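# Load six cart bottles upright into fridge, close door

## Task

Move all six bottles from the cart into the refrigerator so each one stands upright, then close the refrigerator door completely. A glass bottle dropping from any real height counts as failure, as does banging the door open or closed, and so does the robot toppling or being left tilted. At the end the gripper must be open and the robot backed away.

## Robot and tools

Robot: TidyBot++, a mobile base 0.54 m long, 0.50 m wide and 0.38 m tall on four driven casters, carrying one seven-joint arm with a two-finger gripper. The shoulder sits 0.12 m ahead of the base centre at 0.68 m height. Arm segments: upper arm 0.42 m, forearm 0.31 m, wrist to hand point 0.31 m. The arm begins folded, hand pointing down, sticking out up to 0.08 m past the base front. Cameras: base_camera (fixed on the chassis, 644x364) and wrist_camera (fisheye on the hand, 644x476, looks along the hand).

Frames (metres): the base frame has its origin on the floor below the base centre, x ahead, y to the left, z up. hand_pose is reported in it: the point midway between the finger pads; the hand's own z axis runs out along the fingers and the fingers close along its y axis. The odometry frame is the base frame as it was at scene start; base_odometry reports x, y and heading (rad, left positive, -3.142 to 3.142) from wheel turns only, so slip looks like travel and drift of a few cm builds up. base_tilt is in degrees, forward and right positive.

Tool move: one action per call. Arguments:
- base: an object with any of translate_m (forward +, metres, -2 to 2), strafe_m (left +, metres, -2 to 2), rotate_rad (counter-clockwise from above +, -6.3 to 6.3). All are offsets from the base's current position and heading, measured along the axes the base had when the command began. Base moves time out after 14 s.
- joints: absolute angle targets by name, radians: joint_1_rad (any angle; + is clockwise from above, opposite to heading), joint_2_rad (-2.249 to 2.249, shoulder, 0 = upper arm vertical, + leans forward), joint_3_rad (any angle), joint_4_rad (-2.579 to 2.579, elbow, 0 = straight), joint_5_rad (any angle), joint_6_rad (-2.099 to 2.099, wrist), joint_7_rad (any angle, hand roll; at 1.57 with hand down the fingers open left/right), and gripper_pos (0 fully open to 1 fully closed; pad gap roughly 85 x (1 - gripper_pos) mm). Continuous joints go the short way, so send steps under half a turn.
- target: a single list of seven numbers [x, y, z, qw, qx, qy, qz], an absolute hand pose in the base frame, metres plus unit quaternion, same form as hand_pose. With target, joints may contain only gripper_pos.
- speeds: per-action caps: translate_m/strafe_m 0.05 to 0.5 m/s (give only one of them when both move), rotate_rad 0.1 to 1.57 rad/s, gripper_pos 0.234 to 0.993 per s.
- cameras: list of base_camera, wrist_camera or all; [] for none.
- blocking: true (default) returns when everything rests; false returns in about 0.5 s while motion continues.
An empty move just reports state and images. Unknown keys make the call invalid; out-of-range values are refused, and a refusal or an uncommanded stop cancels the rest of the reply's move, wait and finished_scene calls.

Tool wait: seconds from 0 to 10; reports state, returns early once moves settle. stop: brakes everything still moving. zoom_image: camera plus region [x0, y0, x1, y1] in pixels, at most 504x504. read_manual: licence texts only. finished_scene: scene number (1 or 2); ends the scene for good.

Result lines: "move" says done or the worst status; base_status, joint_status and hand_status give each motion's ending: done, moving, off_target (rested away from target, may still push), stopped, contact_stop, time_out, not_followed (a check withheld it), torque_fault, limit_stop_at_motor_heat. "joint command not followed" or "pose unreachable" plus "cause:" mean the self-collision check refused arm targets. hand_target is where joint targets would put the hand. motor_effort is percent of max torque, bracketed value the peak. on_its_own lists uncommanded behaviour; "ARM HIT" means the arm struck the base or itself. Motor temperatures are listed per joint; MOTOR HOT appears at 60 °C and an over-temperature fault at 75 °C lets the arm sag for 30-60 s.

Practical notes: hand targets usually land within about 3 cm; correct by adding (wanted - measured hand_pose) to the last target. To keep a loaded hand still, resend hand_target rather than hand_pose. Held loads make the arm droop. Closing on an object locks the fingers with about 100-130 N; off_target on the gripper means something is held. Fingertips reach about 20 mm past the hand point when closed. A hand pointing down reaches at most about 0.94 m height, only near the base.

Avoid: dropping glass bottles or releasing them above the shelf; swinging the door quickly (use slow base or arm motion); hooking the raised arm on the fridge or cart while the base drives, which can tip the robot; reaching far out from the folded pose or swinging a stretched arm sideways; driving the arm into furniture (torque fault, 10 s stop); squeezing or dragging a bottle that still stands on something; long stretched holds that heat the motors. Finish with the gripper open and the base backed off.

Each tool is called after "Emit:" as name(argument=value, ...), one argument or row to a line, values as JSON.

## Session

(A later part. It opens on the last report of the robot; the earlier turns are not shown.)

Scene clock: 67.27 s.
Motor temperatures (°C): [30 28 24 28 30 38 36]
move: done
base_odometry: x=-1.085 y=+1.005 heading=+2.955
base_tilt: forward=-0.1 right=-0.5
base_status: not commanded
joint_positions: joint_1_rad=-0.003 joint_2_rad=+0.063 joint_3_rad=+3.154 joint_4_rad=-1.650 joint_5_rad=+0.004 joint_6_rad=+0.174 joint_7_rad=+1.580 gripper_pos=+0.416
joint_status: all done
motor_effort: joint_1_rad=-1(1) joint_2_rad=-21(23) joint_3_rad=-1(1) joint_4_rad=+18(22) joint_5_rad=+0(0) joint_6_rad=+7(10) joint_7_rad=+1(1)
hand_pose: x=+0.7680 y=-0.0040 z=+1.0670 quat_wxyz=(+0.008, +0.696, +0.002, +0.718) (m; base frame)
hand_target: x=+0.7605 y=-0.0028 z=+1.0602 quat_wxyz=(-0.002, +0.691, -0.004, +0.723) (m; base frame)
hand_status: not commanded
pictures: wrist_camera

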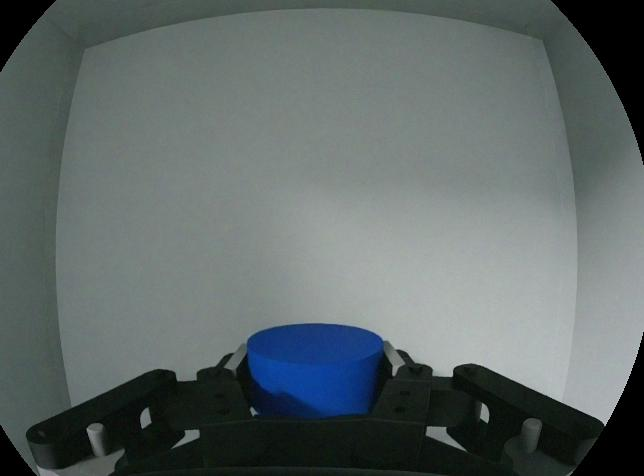

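Emit:
move(
  joints={"gripper_pos": 0.35},
  speeds={"gripper_pos": 0.234},
  cameras=["wrist_camera"],
)

Emit:
move(
  joints={"gripper_pos": 0.12},
  speeds={"gripper_pos": 0.4},
  cameras=[],
)

Emit:
move(
  base={"translate_m": -0.16},
  speeds={"translate_m": 0.2},
  cameras=["wrist_camera"],
)

Scene clock: 68.47 s.
Motor temperatures (°C): [30 28 24 28 30 38 36]
move: done
base_odometry: x=-1.085 y=+1.005 heading=+2.955
base_tilt: forward=-0.1 right=-0.5
base_status: not commanded
joint_positions: joint_1_rad=-0.003 joint_2_rad=+0.063 joint_3_rad=+3.154 joint_4_rad=-1.662 joint_5_rad=+0.004 joint_6_rad=+0.174 joint_7_rad=+1.580 gripper_pos=+0.351
joint_status: all done
motor_effort: joint_1_rad=+0(1) joint_2_rad=-21(22) joint_3_rad=+1(1) joint_4_rad=+20(20) joint_5_rad=+0(0) joint_6_rad=+9(9) joint_7_rad=+1(1)
hand_pose: x=+0.7676 y=-0.0040 z=+1.0598 quat_wxyz=(+0.008, +0.700, +0.002, +0.714) (m; base frame)
hand_target: x=+0.7605 y=-0.0028 z=+1.0602 quat_wxyz=(-0.002, +0.691, -0.004, +0.723) (m; base frame)
hand_status: not commanded
pictures: wrist_camera

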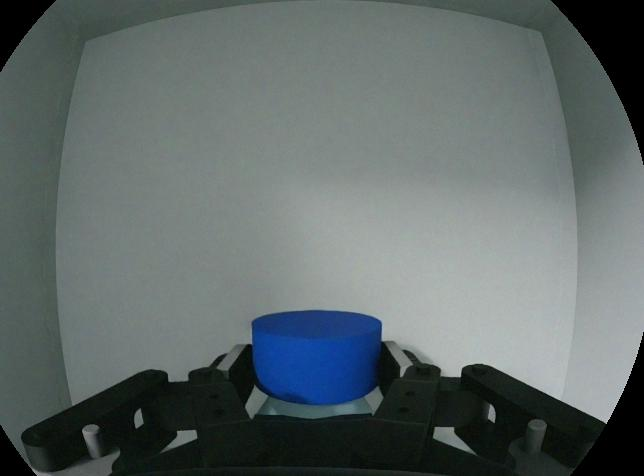

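Scene clock: 69.40 s.
Motor temperatures (°C): [30 28 24 28 30 38 36]
move: done
base_odometry: x=-1.085 y=+1.005 heading=+2.955
base_tilt: forward=-0.1 right=-0.4
base_status: not commanded
joint_positions: joint_1_rad=-0.003 joint_2_rad=+0.063 joint_3_rad=+3.154 joint_4_rad=-1.662 joint_5_rad=+0.004 joint_6_rad=+0.174 joint_7_rad=+1.580 gripper_pos=+0.120
joint_status: all done
motor_effort: joint_1_rad=+0(0) joint_2_rad=-22(22) joint_3_rad=+0(1) joint_4_rad=+19(20) joint_5_rad=+0(0) joint_6_rad=+9(9) joint_7_rad=+1(1)
hand_pose: x=+0.7676 y=-0.0040 z=+1.0598 quat_wxyz=(+0.008, +0.700, +0.002, +0.714) (m; base frame)
hand_target: x=+0.7605 y=-0.0028 z=+1.0602 quat_wxyz=(-0.002, +0.691, -0.004, +0.723) (m; base frame)
hand_status: not commanded
pictures: none
No camera images: "cameras" was empty.

Scene clock: 70.97 s.
Motor temperatures (°C): [30 28 24 28 30 38 36]
move: done
base_odometry: x=-0.928 y=+0.976 heading=+2.955
base_tilt: forward=-0.1 right=-0.4
base_status: done
joint_positions: joint_1_rad=-0.003 joint_2_rad=+0.061 joint_3_rad=+3.154 joint_4_rad=-1.662 joint_5_rad=+0.004 joint_6_rad=+0.174 joint_7_rad=+1.580 gripper_pos=+0.120
joint_status: not commanded
motor_effort: joint_1_rad=+0(2) joint_2_rad=-22(25) joint_3_rad=+1(2) joint_4_rad=+19(20) joint_5_rad=+0(0) joint_6_rad=+8(9) joint_7_rad=+1(1)
hand_pose: x=+0.7666 y=-0.0041 z=+1.0612 quat_wxyz=(+0.008, +0.699, +0.002, +0.715) (m; base frame)
hand_target: x=+0.7605 y=-0.0028 z=+1.0602 quat_wxyz=(-0.002, +0.691, -0.004, +0.723) (m; base frame)
hand_status: not commanded
pictures: wrist_camera

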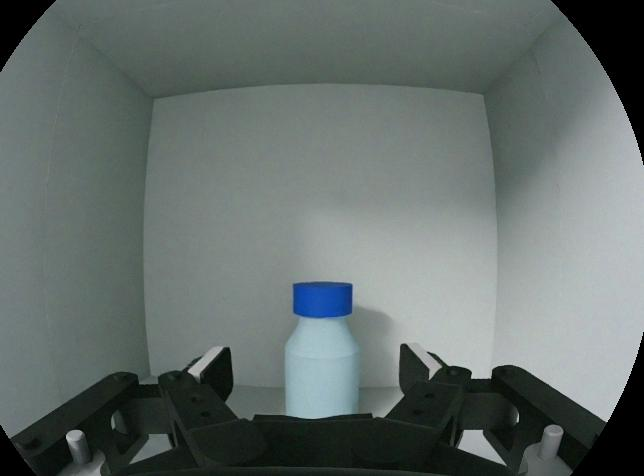

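Emit:
move(
  base={"translate_m": -0.75},
  joints={"joint_1_rad": 0.0, "joint_2_rad": 0.046, "joint_3_rad": 3.153, "joint_4_rad": -1.65, "joint_5_rad": 0.042, "joint_6_rad": 0.19, "joint_7_rad": 1.52},
  cameras=["wrist_camera"],
)

Emit:
zoom_image(
  camera="wrist_camera",
  region=[180, 120, 480, 440],
)

Emit:
move(
  base={"translate_m": -0.26, "strafe_m": 0.387, "rotate_rad": -2.196},
  speeds={"rotate_rad": 1.4},
  joints={"gripper_pos": 0.0},
  cameras=["wrist_camera"],
)

Emit:
zoom_image(
  camera="wrist_camera",
  region=[210, 300, 450, 450],
)

Scene clock: 75.50 s.
Motor temperatures (°C): [30 28 24 28 30 38 36]
move: done
base_odometry: x=-0.191 y=+0.837 heading=+2.955
base_tilt: forward=-0.1 right=-0.4
base_status: done
joint_positions: joint_1_rad=-0.003 joint_2_rad=+0.058 joint_3_rad=+3.154 joint_4_rad=-1.660 joint_5_rad=+0.004 joint_6_rad=+0.174 joint_7_rad=+1.580 gripper_pos=+0.120
joint_status: all done
motor_effort: joint_1_rad=+0(2) joint_2_rad=-21(25) joint_3_rad=+1(1) joint_4_rad=+20(20) joint_5_rad=+0(1) joint_6_rad=+9(9) joint_7_rad=+1(2)
hand_pose: x=+0.7658 y=-0.0041 z=+1.0642 quat_wxyz=(+0.008, +0.698, +0.002, +0.717) (m; base frame)
hand_target: x=+0.7610 y=-0.0033 z=+1.0830 quat_wxyz=(-0.002, +0.684, -0.004, +0.730) (m; base frame)
hand_status: not commanded
pictures: wrist_camera

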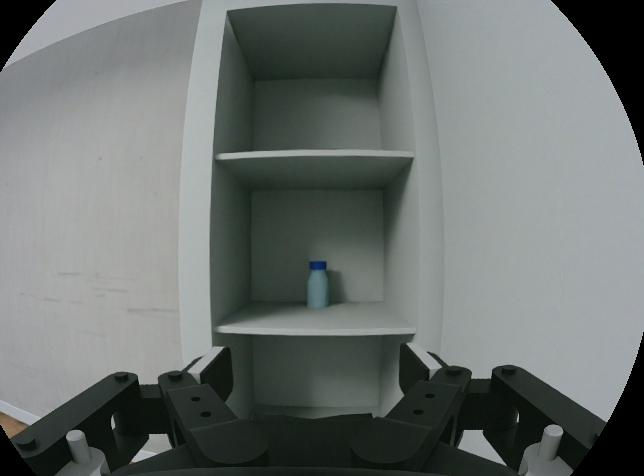

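Scaled by 1.575.

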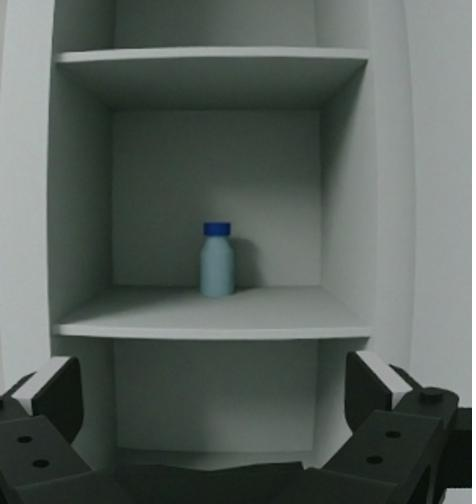

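Scene clock: 78.67 s.
Motor temperatures (°C): [30 28 24 28 30 38 36]
move: done
base_odometry: x=-0.007 y=+0.408 heading=+0.760
base_tilt: forward=-0.1 right=-0.5
base_status: done
joint_positions: joint_1_rad=+0.005 joint_2_rad=+0.058 joint_3_rad=+3.156 joint_4_rad=-1.660 joint_5_rad=+0.004 joint_6_rad=+0.174 joint_7_rad=+1.580 gripper_pos=+0.000
joint_status: all done
motor_effort: joint_1_rad=+0(4) joint_2_rad=-21(24) joint_3_rad=+1(3) joint_4_rad=+19(20) joint_5_rad=+0(0) joint_6_rad=+9(9) joint_7_rad=+1(1)
hand_pose: x=+0.7658 y=-0.0112 z=+1.0641 quat_wxyz=(+0.012, +0.698, -0.002, +0.716) (m; base frame)
hand_target: x=+0.7610 y=-0.0033 z=+1.0830 quat_wxyz=(-0.002, +0.684, -0.004, +0.730) (m; base frame)
hand_status: not commanded
pictures: wrist_camera

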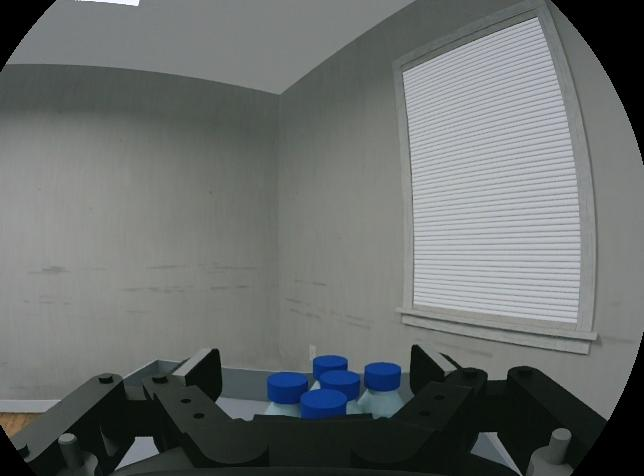

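Scaled by 2.100.

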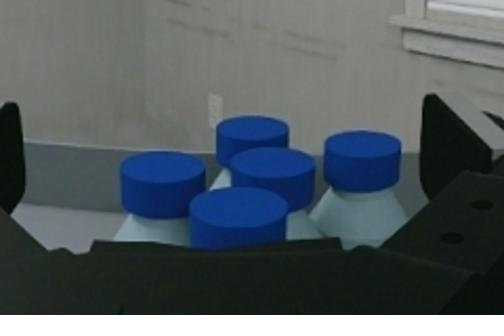

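Emit:
move(
  base={"translate_m": 0.21, "strafe_m": -0.011},
  speeds={"translate_m": 0.25},
  joints={"joint_2_rad": 0.143, "joint_4_rad": -2.0, "joint_6_rad": 0.595},
  cameras=["wrist_camera"],
)

Emit:
zoom_image(
  camera="wrist_camera",
  region=[160, 250, 480, 450],
)

Scene clock: 81.67 s.
Motor temperatures (°C): [30 28 24 28 30 38 36]
move: done
base_odometry: x=+0.153 y=+0.545 heading=+0.759
base_tilt: forward=-0.1 right=-0.4
base_status: done
joint_positions: joint_1_rad=+0.005 joint_2_rad=+0.154 joint_3_rad=+3.156 joint_4_rad=-1.962 joint_5_rad=+0.004 joint_6_rad=+0.528 joint_7_rad=+1.580 gripper_pos=+0.000
joint_status: all done
motor_effort: joint_1_rad=+0(1) joint_2_rad=-22(26) joint_3_rad=+1(2) joint_4_rad=+17(22) joint_5_rad=+0(0) joint_6_rad=+9(10) joint_7_rad=+1(1)
hand_pose: x=+0.7638 y=-0.0103 z=+0.9290 quat_wxyz=(+0.011, +0.713, -0.001, +0.701) (m; base frame)
hand_target: x=+0.7546 y=+0.0019 z=+0.9350 quat_wxyz=(-0.009, +0.699, -0.001, +0.715) (m; base frame)
hand_status: not commanded
pictures: wrist_camera

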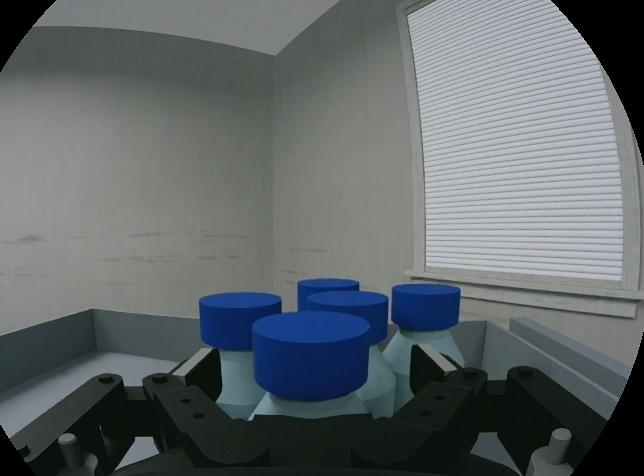

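Scaled by 1.575.

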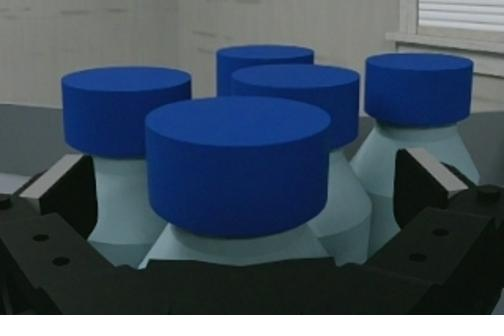

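Emit:
move(
  base={"translate_m": 0.024, "strafe_m": 0.002},
  speeds={"translate_m": 0.06},
  joints={"gripper_pos": 0.1},
  cameras=["wrist_camera"],
)

Emit:
zoom_image(
  camera="wrist_camera",
  region=[160, 250, 480, 450],
)

Scene clock: 83.07 s.
Motor temperatures (°C): [30 28 24 28 30 38 36]
move: done
base_odometry: x=+0.169 y=+0.563 heading=+0.759
base_tilt: forward=-0.1 right=-0.4
base_status: done
joint_positions: joint_1_rad=+0.005 joint_2_rad=+0.154 joint_3_rad=+3.156 joint_4_rad=-1.963 joint_5_rad=+0.004 joint_6_rad=+0.531 joint_7_rad=+1.580 gripper_pos=+0.100
joint_status: all done
motor_effort: joint_1_rad=+0(1) joint_2_rad=-23(25) joint_3_rad=+1(2) joint_4_rad=+17(18) joint_5_rad=+0(0) joint_6_rad=+9(9) joint_7_rad=+1(1)
hand_pose: x=+0.7635 y=-0.0103 z=+0.9295 quat_wxyz=(+0.011, +0.712, -0.001, +0.702) (m; base frame)
hand_target: x=+0.7546 y=+0.0019 z=+0.9350 quat_wxyz=(-0.009, +0.699, -0.001, +0.715) (m; base frame)
hand_status: not commanded
pictures: wrist_camera

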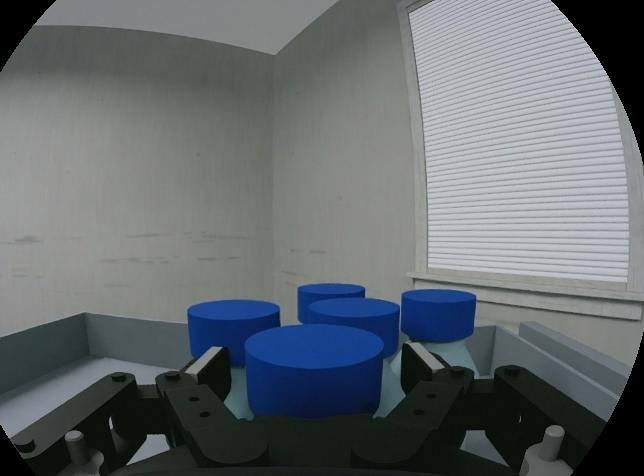

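Scaled by 1.575.

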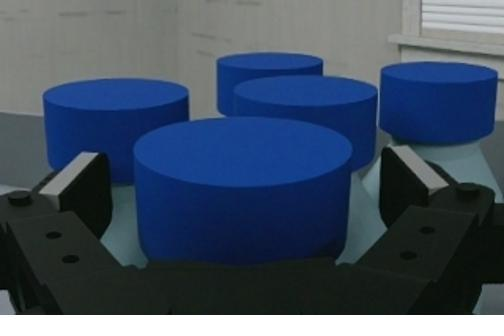

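Emit:
move(
  joints={"gripper_pos": 0.36},
  speeds={"gripper_pos": 0.3},
  cameras=[],
)

Emit:
move(
  joints={"gripper_pos": 0.425},
  speeds={"gripper_pos": 0.234},
  cameras=[],
)

Emit:
move(
  joints={"joint_2_rad": 0.0, "joint_4_rad": -1.8, "joint_6_rad": 0.36},
  cameras=[],
)

Emit:
move(
  base={"translate_m": -0.13},
  joints={"joint_2_rad": -0.04, "joint_4_rad": -1.36, "joint_6_rad": -0.14},
  cameras=["wrist_camera"],
)

Scene clock: 84.83 s.
Motor temperatures (°C): [30 28 24 28 30 38 36]
move: done
base_odometry: x=+0.169 y=+0.563 heading=+0.759
base_tilt: forward=-0.1 right=-0.5
base_status: not commanded
joint_positions: joint_1_rad=+0.005 joint_2_rad=+0.154 joint_3_rad=+3.156 joint_4_rad=-1.963 joint_5_rad=+0.004 joint_6_rad=+0.531 joint_7_rad=+1.580 gripper_pos=+0.359
joint_status: all done
motor_effort: joint_1_rad=+0(1) joint_2_rad=-22(24) joint_3_rad=+1(1) joint_4_rad=+17(18) joint_5_rad=+0(0) joint_6_rad=+8(9) joint_7_rad=+1(1)
hand_pose: x=+0.7635 y=-0.0103 z=+0.9295 quat_wxyz=(+0.011, +0.712, -0.001, +0.702) (m; base frame)
hand_target: x=+0.7546 y=+0.0019 z=+0.9350 quat_wxyz=(-0.009, +0.699, -0.001, +0.715) (m; base frame)
hand_status: not commanded
pictures: none
No camera images: "cameras" was empty.

Scene clock: 85.43 s.
Motor temperatures (°C): [30 28 24 28 30 38 36]
move: done
base_odometry: x=+0.169 y=+0.563 heading=+0.759
base_tilt: forward=-0.1 right=-0.4
base_status: not commanded
joint_positions: joint_1_rad=+0.005 joint_2_rad=+0.154 joint_3_rad=+3.156 joint_4_rad=-1.963 joint_5_rad=+0.004 joint_6_rad=+0.531 joint_7_rad=+1.579 gripper_pos=+0.410
joint_status: all done
motor_effort: joint_1_rad=+0(2) joint_2_rad=-21(23) joint_3_rad=+1(2) joint_4_rad=+18(18) joint_5_rad=+0(1) joint_6_rad=+8(9) joint_7_rad=+1(1)
hand_pose: x=+0.7635 y=-0.0102 z=+0.9295 quat_wxyz=(+0.011, +0.712, -0.001, +0.702) (m; base frame)
hand_target: x=+0.7546 y=+0.0019 z=+0.9350 quat_wxyz=(-0.009, +0.699, -0.001, +0.715) (m; base frame)
hand_status: not commanded
pictures: none
No camera images: "cameras" was empty.

Scene clock: 86.97 s.
Motor temperatures (°C): [30 28 24 28 30 38 36]
move: done
base_odometry: x=+0.169 y=+0.563 heading=+0.759
base_tilt: forward=-0.1 right=-0.5
base_status: not commanded
joint_positions: joint_1_rad=+0.005 joint_2_rad=+0.042 joint_3_rad=+3.156 joint_4_rad=-1.848 joint_5_rad=+0.004 joint_6_rad=+0.380 joint_7_rad=+1.579 gripper_pos=+0.415
joint_status: all done
motor_effort: joint_1_rad=+0(0) joint_2_rad=-23(28) joint_3_rad=+1(1) joint_4_rad=+22(25) joint_5_rad=+0(0) joint_6_rad=+12(14) joint_7_rad=+1(1)
hand_pose: x=+0.7461 y=-0.0104 z=+1.0218 quat_wxyz=(+0.011, +0.686, -0.002, +0.728) (m; base frame)
hand_target: x=+0.7339 y=-0.0011 z=+1.0716 quat_wxyz=(-0.005, +0.659, -0.002, +0.752) (m; base frame)
hand_status: not commanded
pictures: none
No camera images: "cameras" was empty.

Scene clock: 88.87 s.
Motor temperatures (°C): [30 28 24 28 30 38 36]
move: done
base_odometry: x=+0.075 y=+0.474 heading=+0.759
base_tilt: forward=-0.1 right=-0.4
base_status: done
joint_positions: joint_1_rad=+0.005 joint_2_rad=-0.003 joint_3_rad=+3.156 joint_4_rad=-1.416 joint_5_rad=+0.004 joint_6_rad=-0.115 joint_7_rad=+1.579 gripper_pos=+0.415
joint_status: all done
motor_effort: joint_1_rad=+0(3) joint_2_rad=-23(29) joint_3_rad=+1(3) joint_4_rad=+24(26) joint_5_rad=+0(0) joint_6_rad=+12(14) joint_7_rad=+1(1)
hand_pose: x=+0.7395 y=-0.0108 z=+1.1653 quat_wxyz=(+0.012, +0.692, -0.003, +0.722) (m; base frame)
hand_target: x=+0.7162 y=-0.0075 z=+1.2147 quat_wxyz=(+0.003, +0.667, -0.009, +0.745) (m; base frame)
hand_status: not commanded
pictures: wrist_camera

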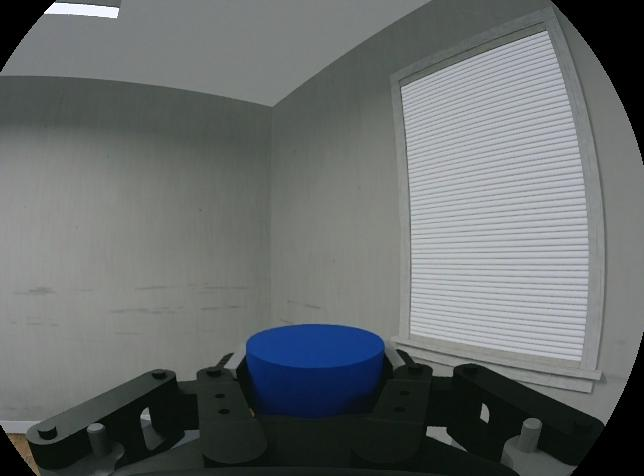

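Emit:
move(
  base={"translate_m": -0.042, "strafe_m": 0.2825, "rotate_rad": 2.197},
  speeds={"rotate_rad": 1.35},
  cameras=[],
)

Emit:
move(
  base={"translate_m": 0.505, "strafe_m": -0.05},
  cameras=["wrist_camera"],
)

Emit:
zoom_image(
  camera="wrist_camera",
  region=[100, 120, 580, 420],
)

Scene clock: 92.83 s.
Motor temperatures (°C): [30 28 24 28 30 38 36]
move: done
base_odometry: x=-0.150 y=+0.650 heading=+2.955
base_tilt: forward=-0.1 right=-0.5
base_status: done
joint_positions: joint_1_rad=-0.003 joint_2_rad=-0.002 joint_3_rad=+3.155 joint_4_rad=-1.416 joint_5_rad=+0.005 joint_6_rad=-0.119 joint_7_rad=+1.579 gripper_pos=+0.415
joint_status: not commanded
motor_effort: joint_1_rad=+0(6) joint_2_rad=-23(27) joint_3_rad=+0(5) joint_4_rad=+23(24) joint_5_rad=+0(1) joint_6_rad=+12(13) joint_7_rad=+1(1)
hand_pose: x=+0.7399 y=-0.0056 z=+1.1638 quat_wxyz=(+0.009, +0.693, +0.000, +0.721) (m; base frame)
hand_target: x=+0.7162 y=-0.0075 z=+1.2147 quat_wxyz=(+0.003, +0.667, -0.009, +0.745) (m; base frame)
hand_status: not commanded
pictures: none
No camera images: "cameras" was empty.

Scene clock: 95.17 s.
Motor temperatures (°C): [30 28 24 28 30 38 36]
move: done
base_odometry: x=-0.637 y=+0.793 heading=+2.956
base_tilt: forward=+0.0 right=-0.4
base_status: done
joint_positions: joint_1_rad=-0.003 joint_2_rad=+0.002 joint_3_rad=+3.155 joint_4_rad=-1.415 joint_5_rad=+0.005 joint_6_rad=-0.122 joint_7_rad=+1.579 gripper_pos=+0.415
joint_status: not commanded
motor_effort: joint_1_rad=+0(1) joint_2_rad=-23(27) joint_3_rad=+1(1) joint_4_rad=+24(24) joint_5_rad=+0(0) joint_6_rad=+12(13) joint_7_rad=+1(1)
hand_pose: x=+0.7418 y=-0.0056 z=+1.1605 quat_wxyz=(+0.009, +0.696, +0.000, +0.718) (m; base frame)
hand_target: x=+0.7162 y=-0.0075 z=+1.2147 quat_wxyz=(+0.003, +0.667, -0.009, +0.745) (m; base frame)
hand_status: not commanded
pictures: wrist_camera

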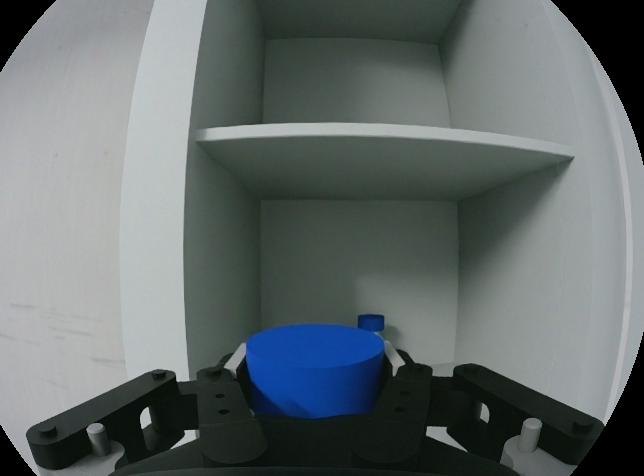

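Scaled by 1.050.

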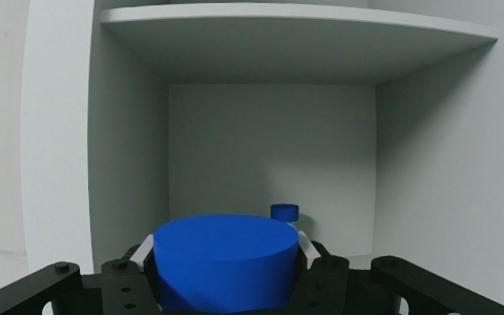

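Emit:
move(
  base={"translate_m": 0.473, "strafe_m": 0.006},
  speeds={"translate_m": 0.22},
  joints={"joint_2_rad": 0.028, "joint_4_rad": -1.57, "joint_6_rad": 0.115},
  cameras=["wrist_camera"],
)

Scene clock: 98.93 s.
Motor temperatures (°C): [30 28 24 28 30 38 36]
move: done
base_odometry: x=-1.103 y=+0.874 heading=+2.956
base_tilt: forward=-0.1 right=-0.4
base_status: done
joint_positions: joint_1_rad=-0.003 joint_2_rad=+0.062 joint_3_rad=+3.155 joint_4_rad=-1.559 joint_5_rad=+0.005 joint_6_rad=+0.023 joint_7_rad=+1.579 gripper_pos=+0.415
joint_status: all done
motor_effort: joint_1_rad=+0(1) joint_2_rad=-25(28) joint_3_rad=+1(2) joint_4_rad=+23(26) joint_5_rad=+0(0) joint_6_rad=+12(13) joint_7_rad=+1(1)
hand_pose: x=+0.7705 y=-0.0054 z=+1.0771 quat_wxyz=(+0.009, +0.717, +0.001, +0.697) (m; base frame)
hand_target: x=+0.7553 y=-0.0043 z=+1.1211 quat_wxyz=(-0.001, +0.675, -0.005, +0.737) (m; base frame)
hand_status: not commanded
pictures: wrist_camera

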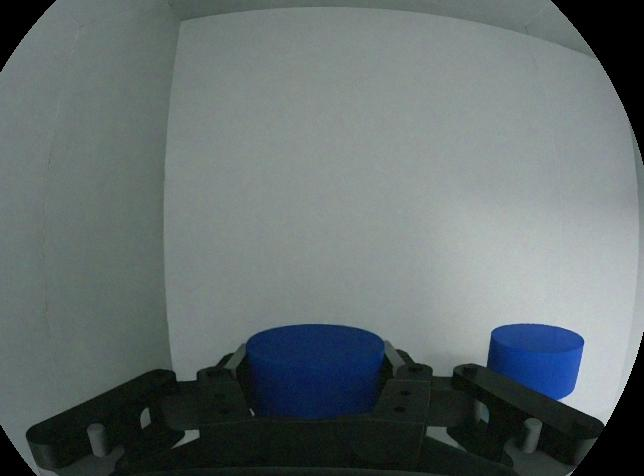

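Emit:
move(
  joints={"joint_2_rad": 0.034, "joint_4_rad": -1.62, "joint_6_rad": 0.17},
  cameras=[],
)

Emit:
move(
  joints={"joint_2_rad": 0.038, "joint_4_rad": -1.645, "joint_6_rad": 0.19},
  cameras=[],
)

Emit:
move(
  joints={"joint_2_rad": 0.043, "joint_4_rad": -1.665, "joint_6_rad": 0.20},
  cameras=["wrist_camera"],
)

Scene clock: 100.33 s.
Motor temperatures (°C): [30 28 24 28 30 38 36]
move: done
base_odometry: x=-1.103 y=+0.874 heading=+2.956
base_tilt: forward=-0.1 right=-0.5
base_status: not commanded
joint_positions: joint_1_rad=-0.003 joint_2_rad=+0.062 joint_3_rad=+3.155 joint_4_rad=-1.603 joint_5_rad=+0.005 joint_6_rad=+0.077 joint_7_rad=+1.579 gripper_pos=+0.415
joint_status: all done
motor_effort: joint_1_rad=+0(1) joint_2_rad=-25(26) joint_3_rad=+1(1) joint_4_rad=+24(24) joint_5_rad=+0(0) joint_6_rad=+12(13) joint_7_rad=+1(1)
hand_pose: x=+0.7696 y=-0.0053 z=+1.0666 quat_wxyz=(+0.008, +0.713, +0.001, +0.701) (m; base frame)
hand_target: x=+0.7568 y=-0.0035 z=+1.1031 quat_wxyz=(-0.002, +0.676, -0.004, +0.737) (m; base frame)
hand_status: not commanded
pictures: none
No camera images: "cameras" was empty.

Scene clock: 100.93 s.
Motor temperatures (°C): [30 28 24 28 30 38 36]
move: done
base_odometry: x=-1.103 y=+0.874 heading=+2.956
base_tilt: forward=+0.0 right=-0.4
base_status: not commanded
joint_positions: joint_1_rad=-0.003 joint_2_rad=+0.062 joint_3_rad=+3.155 joint_4_rad=-1.618 joint_5_rad=+0.005 joint_6_rad=+0.108 joint_7_rad=+1.579 gripper_pos=+0.415
joint_status: all done
motor_effort: joint_1_rad=+0(1) joint_2_rad=-24(26) joint_3_rad=+1(1) joint_4_rad=+22(24) joint_5_rad=+0(0) joint_6_rad=+11(12) joint_7_rad=+1(1)
hand_pose: x=+0.7692 y=-0.0052 z=+1.0668 quat_wxyz=(+0.008, +0.708, +0.001, +0.706) (m; base frame)
hand_target: x=+0.7579 y=-0.0033 z=+1.0912 quat_wxyz=(-0.002, +0.679, -0.004, +0.734) (m; base frame)
hand_status: not commanded
pictures: none
No camera images: "cameras" was empty.

Scene clock: 101.50 s.
Motor temperatures (°C): [30 28 24 28 30 38 36]
move: done
base_odometry: x=-1.103 y=+0.874 heading=+2.956
base_tilt: forward=-0.1 right=-0.4
base_status: not commanded
joint_positions: joint_1_rad=-0.003 joint_2_rad=+0.062 joint_3_rad=+3.155 joint_4_rad=-1.629 joint_5_rad=+0.005 joint_6_rad=+0.129 joint_7_rad=+1.579 gripper_pos=+0.415
joint_status: all done
motor_effort: joint_1_rad=-1(1) joint_2_rad=-22(24) joint_3_rad=+0(1) joint_4_rad=+20(22) joint_5_rad=+0(0) joint_6_rad=+10(11) joint_7_rad=+1(1)
hand_pose: x=+0.7688 y=-0.0052 z=+1.0668 quat_wxyz=(+0.008, +0.704, +0.001, +0.710) (m; base frame)
hand_target: x=+0.7593 y=-0.0031 z=+1.0787 quat_wxyz=(-0.002, +0.685, -0.004, +0.729) (m; base frame)
hand_status: not commanded
pictures: wrist_camera

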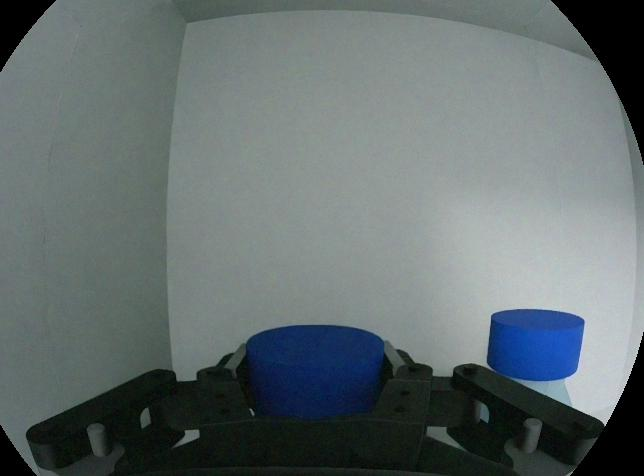

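Emit:
move(
  joints={"gripper_pos": 0.35},
  speeds={"gripper_pos": 0.234},
  cameras=[],
)

Emit:
move(
  joints={"gripper_pos": 0.12},
  speeds={"gripper_pos": 0.4},
  cameras=[],
)

Emit:
move(
  base={"translate_m": -0.16},
  speeds={"translate_m": 0.2},
  cameras=["wrist_camera"],
)

Scene clock: 102.67 s.
Motor temperatures (°C): [30 28 24 28 30 38 36]
move: done
base_odometry: x=-1.103 y=+0.874 heading=+2.956
base_tilt: forward=-0.1 right=-0.5
base_status: not commanded
joint_positions: joint_1_rad=-0.003 joint_2_rad=+0.062 joint_3_rad=+3.155 joint_4_rad=-1.629 joint_5_rad=+0.005 joint_6_rad=+0.137 joint_7_rad=+1.579 gripper_pos=+0.351
joint_status: all done
motor_effort: joint_1_rad=+0(1) joint_2_rad=-21(23) joint_3_rad=+0(1) joint_4_rad=+19(20) joint_5_rad=+0(0) joint_6_rad=+8(10) joint_7_rad=+1(1)
hand_pose: x=+0.7687 y=-0.0052 z=+1.0692 quat_wxyz=(+0.008, +0.701, +0.001, +0.713) (m; base frame)
hand_target: x=+0.7593 y=-0.0031 z=+1.0787 quat_wxyz=(-0.002, +0.685, -0.004, +0.729) (m; base frame)
hand_status: not commanded
pictures: none
No camera images: "cameras" was empty.

Scene clock: 103.60 s.
Motor temperatures (°C): [30 28 24 28 30 38 36]
move: done
base_odometry: x=-1.103 y=+0.874 heading=+2.956
base_tilt: forward=-0.1 right=-0.4
base_status: not commanded
joint_positions: joint_1_rad=-0.003 joint_2_rad=+0.062 joint_3_rad=+3.155 joint_4_rad=-1.629 joint_5_rad=+0.005 joint_6_rad=+0.137 joint_7_rad=+1.579 gripper_pos=+0.120
joint_status: all done
motor_effort: joint_1_rad=+0(1) joint_2_rad=-22(23) joint_3_rad=+1(1) joint_4_rad=+19(20) joint_5_rad=+0(0) joint_6_rad=+8(9) joint_7_rad=+1(1)
hand_pose: x=+0.7687 y=-0.0052 z=+1.0692 quat_wxyz=(+0.008, +0.701, +0.001, +0.713) (m; base frame)
hand_target: x=+0.7593 y=-0.0031 z=+1.0787 quat_wxyz=(-0.002, +0.685, -0.004, +0.729) (m; base frame)
hand_status: not commanded
pictures: none
No camera images: "cameras" was empty.

Scene clock: 105.17 s.
Motor temperatures (°C): [30 28 24 28 30 38 36]
move: done
base_odometry: x=-0.946 y=+0.844 heading=+2.956
base_tilt: forward=-0.1 right=-0.4
base_status: done
joint_positions: joint_1_rad=-0.002 joint_2_rad=+0.056 joint_3_rad=+3.155 joint_4_rad=-1.629 joint_5_rad=+0.005 joint_6_rad=+0.139 joint_7_rad=+1.579 gripper_pos=+0.120
joint_status: not commanded
motor_effort: joint_1_rad=+0(2) joint_2_rad=-21(25) joint_3_rad=+0(1) joint_4_rad=+20(20) joint_5_rad=+0(0) joint_6_rad=+9(9) joint_7_rad=+1(1)
hand_pose: x=+0.7662 y=-0.0055 z=+1.0739 quat_wxyz=(+0.009, +0.698, +0.001, +0.716) (m; base frame)
hand_target: x=+0.7593 y=-0.0031 z=+1.0787 quat_wxyz=(-0.002, +0.685, -0.004, +0.729) (m; base frame)
hand_status: not commanded
pictures: wrist_camera

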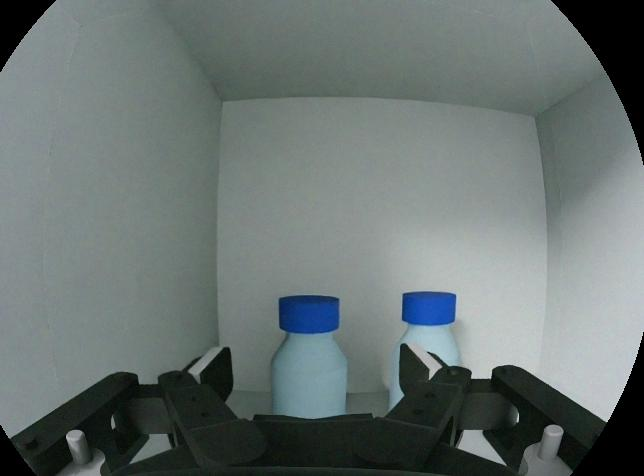

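Emit:
move(
  base={"translate_m": -0.85},
  joints={"joint_1_rad": 0.0, "joint_2_rad": 0.046, "joint_3_rad": 3.153, "joint_4_rad": -1.65, "joint_5_rad": 0.042, "joint_6_rad": 0.19, "joint_7_rad": 1.52},
  cameras=[],
)

Emit:
move(
  base={"translate_m": -0.01, "strafe_m": -0.12, "rotate_rad": -2.686},
  speeds={"rotate_rad": 1.4},
  joints={"gripper_pos": 0.0},
)

Emit:
zoom_image(
  camera="wrist_camera",
  region=[180, 300, 460, 460],
)

Scene clock: 110.77 s.
Motor temperatures (°C): [30 28 24 28 30 38 36]
move: done
base_odometry: x=-0.110 y=+0.687 heading=+2.955
base_tilt: forward=+0.0 right=-0.4
base_status: done
joint_positions: joint_1_rad=-0.002 joint_2_rad=+0.056 joint_3_rad=+3.155 joint_4_rad=-1.629 joint_5_rad=+0.005 joint_6_rad=+0.139 joint_7_rad=+1.579 gripper_pos=+0.120
joint_status: all done
motor_effort: joint_1_rad=+0(1) joint_2_rad=-21(24) joint_3_rad=+0(1) joint_4_rad=+20(20) joint_5_rad=+0(1) joint_6_rad=+8(9) joint_7_rad=+1(2)
hand_pose: x=+0.7662 y=-0.0055 z=+1.0739 quat_wxyz=(+0.009, +0.698, +0.001, +0.716) (m; base frame)
hand_target: x=+0.7610 y=-0.0033 z=+1.0830 quat_wxyz=(-0.002, +0.684, -0.004, +0.730) (m; base frame)
hand_status: not commanded
pictures: none
No camera images: "cameras" was empty.

Scene clock: 114.00 s.
Motor temperatures (°C): [30 28 24 28 30 38 36]
move: done
base_odometry: x=-0.078 y=+0.803 heading=+0.270
base_tilt: forward=-0.1 right=-0.4
base_status: done
joint_positions: joint_1_rad=+0.002 joint_2_rad=+0.056 joint_3_rad=+3.150 joint_4_rad=-1.629 joint_5_rad=+0.005 joint_6_rad=+0.139 joint_7_rad=+1.579 gripper_pos=+0.000
joint_status: all done
motor_effort: joint_1_rad=+0(4) joint_2_rad=-21(24) joint_3_rad=+1(5) joint_4_rad=+19(20) joint_5_rad=+0(1) joint_6_rad=+9(9) joint_7_rad=+1(1)
hand_pose: x=+0.7662 y=-0.0051 z=+1.0738 quat_wxyz=(+0.008, +0.698, +0.001, +0.716) (m; base frame)
hand_target: x=+0.7610 y=-0.0033 z=+1.0830 quat_wxyz=(-0.002, +0.684, -0.004, +0.730) (m; base frame)
hand_status: not commanded
pictures: base_camera, wrist_camera

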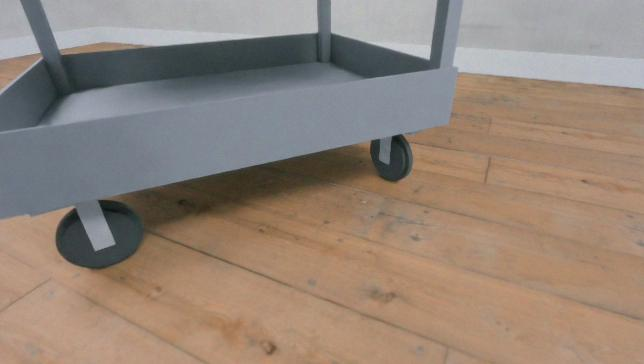

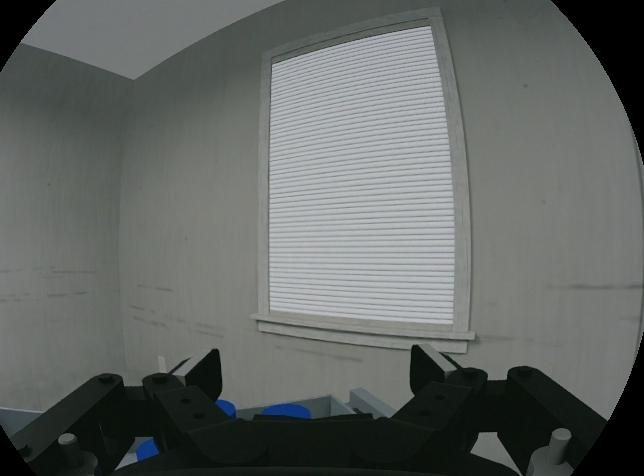

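Scaled by 1.800.

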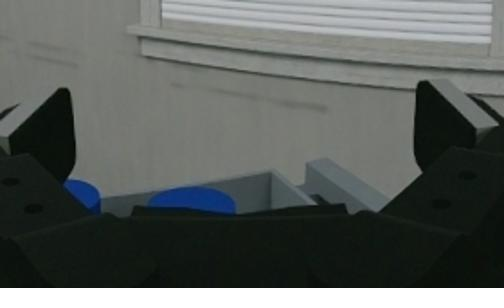

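Emit:
move(
  base={"translate_m": -0.01, "strafe_m": 0.138},
  joints={"joint_2_rad": 0.143, "joint_4_rad": -2.0, "joint_6_rad": 0.595, "gripper_pos": 0.1},
  cameras=["wrist_camera"],
)

Emit:
zoom_image(
  camera="wrist_camera",
  region=[160, 250, 480, 450],
)

Scene clock: 116.30 s.
Motor temperatures (°C): [30 28 24 28 30 39 36]
move: done
base_odometry: x=-0.125 y=+0.934 heading=+0.269
base_tilt: forward=-0.1 right=-0.5
base_status: done
joint_positions: joint_1_rad=-0.004 joint_2_rad=+0.141 joint_3_rad=+3.150 joint_4_rad=-1.965 joint_5_rad=+0.005 joint_6_rad=+0.528 joint_7_rad=+1.579 gripper_pos=+0.100
joint_status: all done
motor_effort: joint_1_rad=+0(3) joint_2_rad=-22(24) joint_3_rad=+0(2) joint_4_rad=+17(20) joint_5_rad=+0(0) joint_6_rad=+9(10) joint_7_rad=+1(1)
hand_pose: x=+0.7600 y=-0.0006 z=+0.9362 quat_wxyz=(+0.005, +0.709, +0.004, +0.705) (m; base frame)
hand_target: x=+0.7546 y=+0.0019 z=+0.9350 quat_wxyz=(-0.009, +0.699, -0.001, +0.715) (m; base frame)
hand_status: not commanded
pictures: wrist_camera

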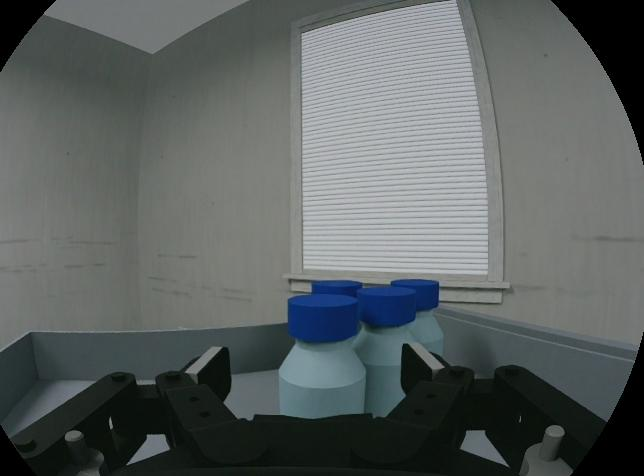

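Scaled by 1.575.

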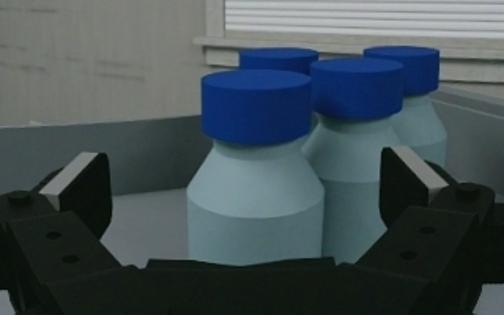

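Emit:
move(
  base={"translate_m": 0.11, "strafe_m": -0.004},
  speeds={"translate_m": 0.15},
  cameras=["wrist_camera"],
)

Emit:
zoom_image(
  camera="wrist_camera",
  region=[160, 250, 480, 450],
)

Scene clock: 118.43 s.
Motor temperatures (°C): [30 28 24 28 30 39 36]
move: done
base_odometry: x=-0.018 y=+0.959 heading=+0.269
base_tilt: forward=-0.1 right=-0.5
base_status: done
joint_positions: joint_1_rad=-0.004 joint_2_rad=+0.145 joint_3_rad=+3.150 joint_4_rad=-1.965 joint_5_rad=+0.005 joint_6_rad=+0.532 joint_7_rad=+1.579 gripper_pos=+0.100
joint_status: not commanded
motor_effort: joint_1_rad=+0(1) joint_2_rad=-22(24) joint_3_rad=+0(1) joint_4_rad=+17(18) joint_5_rad=+0(0) joint_6_rad=+8(9) joint_7_rad=+1(1)
hand_pose: x=+0.7610 y=-0.0006 z=+0.9342 quat_wxyz=(+0.005, +0.710, +0.004, +0.704) (m; base frame)
hand_target: x=+0.7546 y=+0.0019 z=+0.9350 quat_wxyz=(-0.009, +0.699, -0.001, +0.715) (m; base frame)
hand_status: not commanded
pictures: wrist_camera

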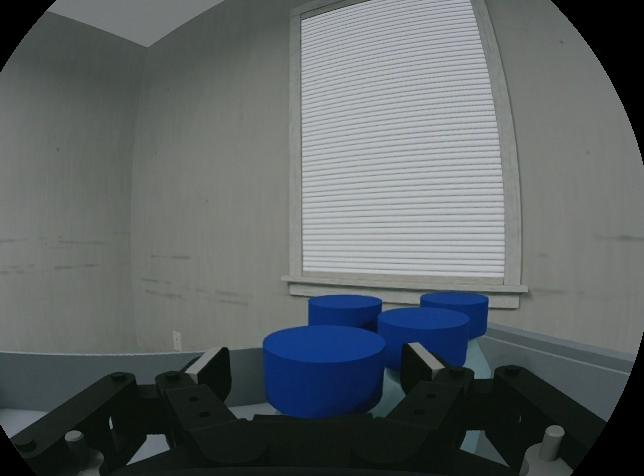

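Scaled by 1.575.

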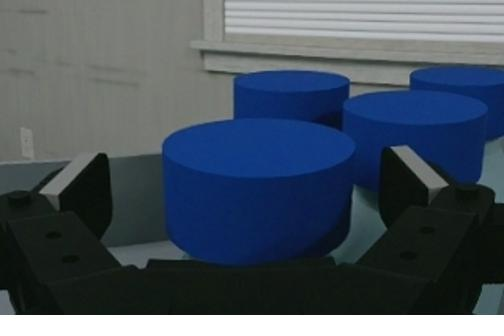

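Emit:
move(
  base={"translate_m": 0.016, "strafe_m": -0.003},
  speeds={"translate_m": 0.06},
  cameras=["wrist_camera"],
)

Emit:
zoom_image(
  camera="wrist_camera",
  region=[160, 250, 480, 450],
)

Scene clock: 119.60 s.
Motor temperatures (°C): [30 28 24 28 30 39 36]
move: done
base_odometry: x=-0.001 y=+0.961 heading=+0.269
base_tilt: forward=-0.1 right=-0.5
base_status: done
joint_positions: joint_1_rad=-0.004 joint_2_rad=+0.147 joint_3_rad=+3.150 joint_4_rad=-1.965 joint_5_rad=+0.005 joint_6_rad=+0.533 joint_7_rad=+1.579 gripper_pos=+0.100
joint_status: not commanded
motor_effort: joint_1_rad=+0(1) joint_2_rad=-22(24) joint_3_rad=+1(1) joint_4_rad=+18(18) joint_5_rad=+0(0) joint_6_rad=+8(9) joint_7_rad=+1(1)
hand_pose: x=+0.7615 y=-0.0006 z=+0.9329 quat_wxyz=(+0.005, +0.710, +0.004, +0.704) (m; base frame)
hand_target: x=+0.7546 y=+0.0019 z=+0.9350 quat_wxyz=(-0.009, +0.699, -0.001, +0.715) (m; base frame)
hand_status: not commanded
pictures: wrist_camera

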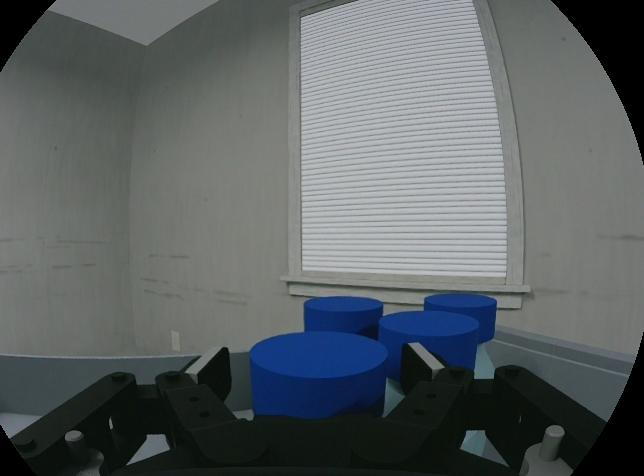

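Scaled by 1.575.

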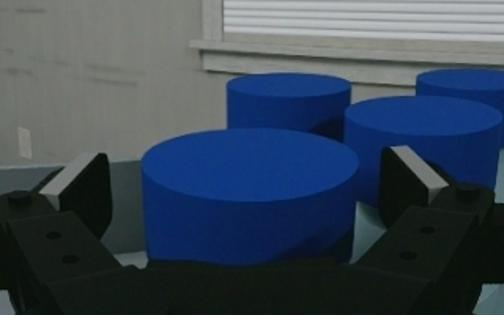

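Emit:
move(
  joints={"gripper_pos": 0.36},
  speeds={"gripper_pos": 0.3},
  cameras=[],
)

Emit:
move(
  joints={"gripper_pos": 0.425},
  speeds={"gripper_pos": 0.234},
  cameras=[],
)

Emit:
move(
  joints={"joint_2_rad": 0.0, "joint_4_rad": -1.8, "joint_6_rad": 0.36},
  cameras=["wrist_camera"],
)

Scene clock: 121.23 s.
Motor temperatures (°C): [30 28 24 28 30 39 36]
move: done
base_odometry: x=-0.001 y=+0.961 heading=+0.269
base_tilt: forward=+0.0 right=-0.5
base_status: not commanded
joint_positions: joint_1_rad=-0.004 joint_2_rad=+0.147 joint_3_rad=+3.150 joint_4_rad=-1.965 joint_5_rad=+0.005 joint_6_rad=+0.533 joint_7_rad=+1.579 gripper_pos=+0.359
joint_status: all done
motor_effort: joint_1_rad=+0(1) joint_2_rad=-23(23) joint_3_rad=+1(1) joint_4_rad=+18(18) joint_5_rad=+0(0) joint_6_rad=+9(9) joint_7_rad=+1(1)
hand_pose: x=+0.7615 y=-0.0006 z=+0.9329 quat_wxyz=(+0.005, +0.710, +0.004, +0.704) (m; base frame)
hand_target: x=+0.7546 y=+0.0019 z=+0.9350 quat_wxyz=(-0.009, +0.699, -0.001, +0.715) (m; base frame)
hand_status: not commanded
pictures: none
No camera images: "cameras" was empty.

Scene clock: 121.83 s.
Motor temperatures (°C): [30 28 24 28 30 39 36]
move: done
base_odometry: x=-0.001 y=+0.961 heading=+0.269
base_tilt: forward=-0.1 right=-0.4
base_status: not commanded
joint_positions: joint_1_rad=-0.003 joint_2_rad=+0.147 joint_3_rad=+3.150 joint_4_rad=-1.965 joint_5_rad=+0.005 joint_6_rad=+0.534 joint_7_rad=+1.578 gripper_pos=+0.410
joint_status: all done
motor_effort: joint_1_rad=-1(2) joint_2_rad=-22(23) joint_3_rad=+0(1) joint_4_rad=+17(18) joint_5_rad=+1(1) joint_6_rad=+8(9) joint_7_rad=+1(2)
hand_pose: x=+0.7615 y=-0.0009 z=+0.9333 quat_wxyz=(+0.005, +0.710, +0.004, +0.704) (m; base frame)
hand_target: x=+0.7546 y=+0.0019 z=+0.9350 quat_wxyz=(-0.009, +0.699, -0.001, +0.715) (m; base frame)
hand_status: not commanded
pictures: none
No camera images: "cameras" was empty.

Scene clock: 123.37 s.
Motor temperatures (°C): [30 28 24 28 30 39 36]
move: done
base_odometry: x=-0.001 y=+0.961 heading=+0.269
base_tilt: forward=-0.1 right=-0.4
base_status: not commanded
joint_positions: joint_1_rad=-0.003 joint_2_rad=+0.043 joint_3_rad=+3.150 joint_4_rad=-1.849 joint_5_rad=+0.005 joint_6_rad=+0.380 joint_7_rad=+1.578 gripper_pos=+0.414
joint_status: all done
motor_effort: joint_1_rad=+0(1) joint_2_rad=-23(29) joint_3_rad=+0(1) joint_4_rad=+23(24) joint_5_rad=+0(1) joint_6_rad=+12(14) joint_7_rad=+1(1)
hand_pose: x=+0.7461 y=-0.0013 z=+1.0216 quat_wxyz=(+0.006, +0.686, +0.003, +0.728) (m; base frame)
hand_target: x=+0.7339 y=-0.0010 z=+1.0716 quat_wxyz=(-0.005, +0.659, -0.002, +0.752) (m; base frame)
hand_status: not commanded
pictures: wrist_camera

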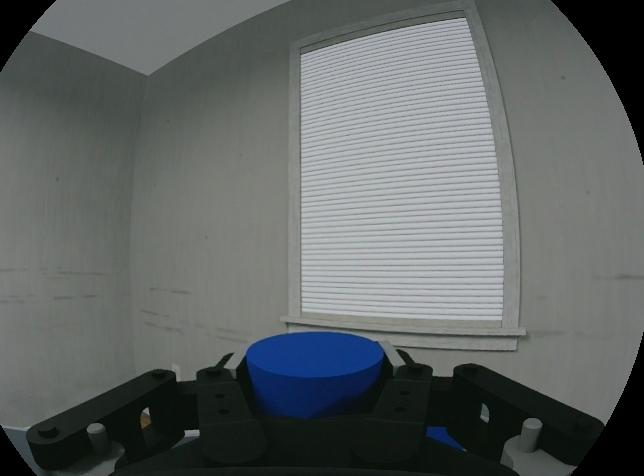

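Emit:
move(
  base={"translate_m": -0.13},
  joints={"joint_2_rad": -0.04, "joint_4_rad": -1.36, "joint_6_rad": -0.14},
  cameras=[],
)

Emit:
move(
  base={"translate_m": -0.0874, "strafe_m": -0.2155, "rotate_rad": 2.687},
  speeds={"rotate_rad": 1.35},
  cameras=["wrist_camera"],
)

Scene clock: 127.80 s.
Motor temperatures (°C): [30 28 24 28 30 38 36]
move: done
base_odometry: x=-0.127 y=+0.926 heading=+0.269
base_tilt: forward=-0.1 right=-0.5
base_status: done
joint_positions: joint_1_rad=-0.003 joint_2_rad=-0.004 joint_3_rad=+3.150 joint_4_rad=-1.414 joint_5_rad=+0.005 joint_6_rad=-0.114 joint_7_rad=+1.578 gripper_pos=+0.414
joint_status: all done
motor_effort: joint_1_rad=+0(1) joint_2_rad=-23(29) joint_3_rad=+1(1) joint_4_rad=+24(25) joint_5_rad=+0(1) joint_6_rad=+12(14) joint_7_rad=+1(1)
hand_pose: x=+0.7389 y=-0.0023 z=+1.1670 quat_wxyz=(+0.007, +0.691, +0.002, +0.723) (m; base frame)
hand_target: x=+0.7162 y=-0.0075 z=+1.2147 quat_wxyz=(+0.003, +0.667, -0.009, +0.745) (m; base frame)
hand_status: not commanded
pictures: none
No camera images: "cameras" was empty.

Scene clock: 131.17 s.
Motor temperatures (°C): [30 28 24 28 30 38 36]
move: done
base_odometry: x=-0.154 y=+0.695 heading=+2.956
base_tilt: forward=-0.1 right=-0.5
base_status: done
joint_positions: joint_1_rad=-0.004 joint_2_rad=-0.002 joint_3_rad=+3.151 joint_4_rad=-1.414 joint_5_rad=+0.005 joint_6_rad=-0.118 joint_7_rad=+1.578 gripper_pos=+0.414
joint_status: not commanded
motor_effort: joint_1_rad=+0(3) joint_2_rad=-24(27) joint_3_rad=+1(3) joint_4_rad=+24(24) joint_5_rad=+0(1) joint_6_rad=+12(13) joint_7_rad=+1(1)
hand_pose: x=+0.7399 y=-0.0023 z=+1.1648 quat_wxyz=(+0.007, +0.693, +0.002, +0.721) (m; base frame)
hand_target: x=+0.7162 y=-0.0075 z=+1.2147 quat_wxyz=(+0.003, +0.667, -0.009, +0.745) (m; base frame)
hand_status: not commanded
pictures: wrist_camera

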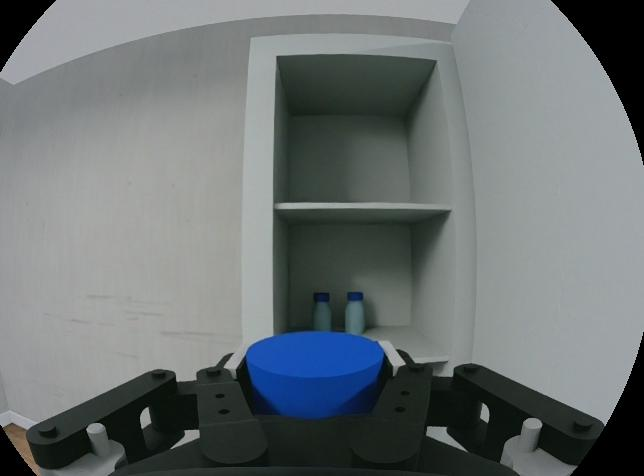

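Emit:
move(
)

Scene clock: 133.50 s.
Motor temperatures (°C): [30 28 24 28 30 38 36]
base_odometry: x=-0.154 y=+0.695 heading=+2.956
base_tilt: forward=-0.1 right=-0.4
base_status: done
joint_positions: joint_1_rad=-0.004 joint_2_rad=-0.002 joint_3_rad=+3.151 joint_4_rad=-1.414 joint_5_rad=+0.005 joint_6_rad=-0.118 joint_7_rad=+1.578 gripper_pos=+0.414
joint_status: not commanded
motor_effort: joint_1_rad=+0(3) joint_2_rad=-23(27) joint_3_rad=+0(3) joint_4_rad=+24(24) joint_5_rad=+0(1) joint_6_rad=+12(13) joint_7_rad=+1(1)
hand_pose: x=+0.7399 y=-0.0023 z=+1.1648 quat_wxyz=(+0.007, +0.693, +0.002, +0.721) (m; base frame)
hand_target: x=+0.7162 y=-0.0075 z=+1.2147 quat_wxyz=(+0.003, +0.667, -0.009, +0.745) (m; base frame)
hand_status: not commanded
pictures: base_camera, wrist_camera

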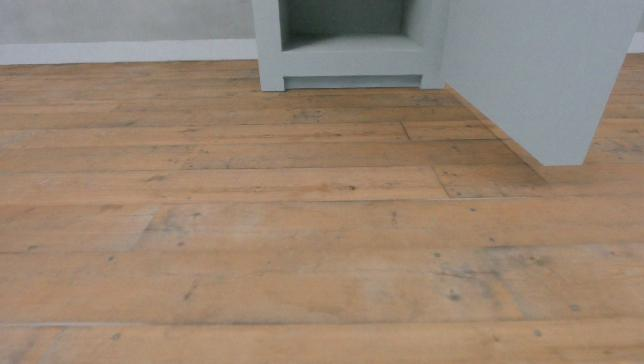

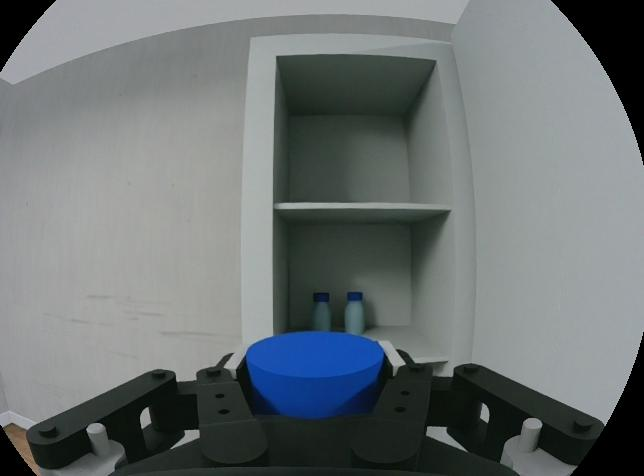

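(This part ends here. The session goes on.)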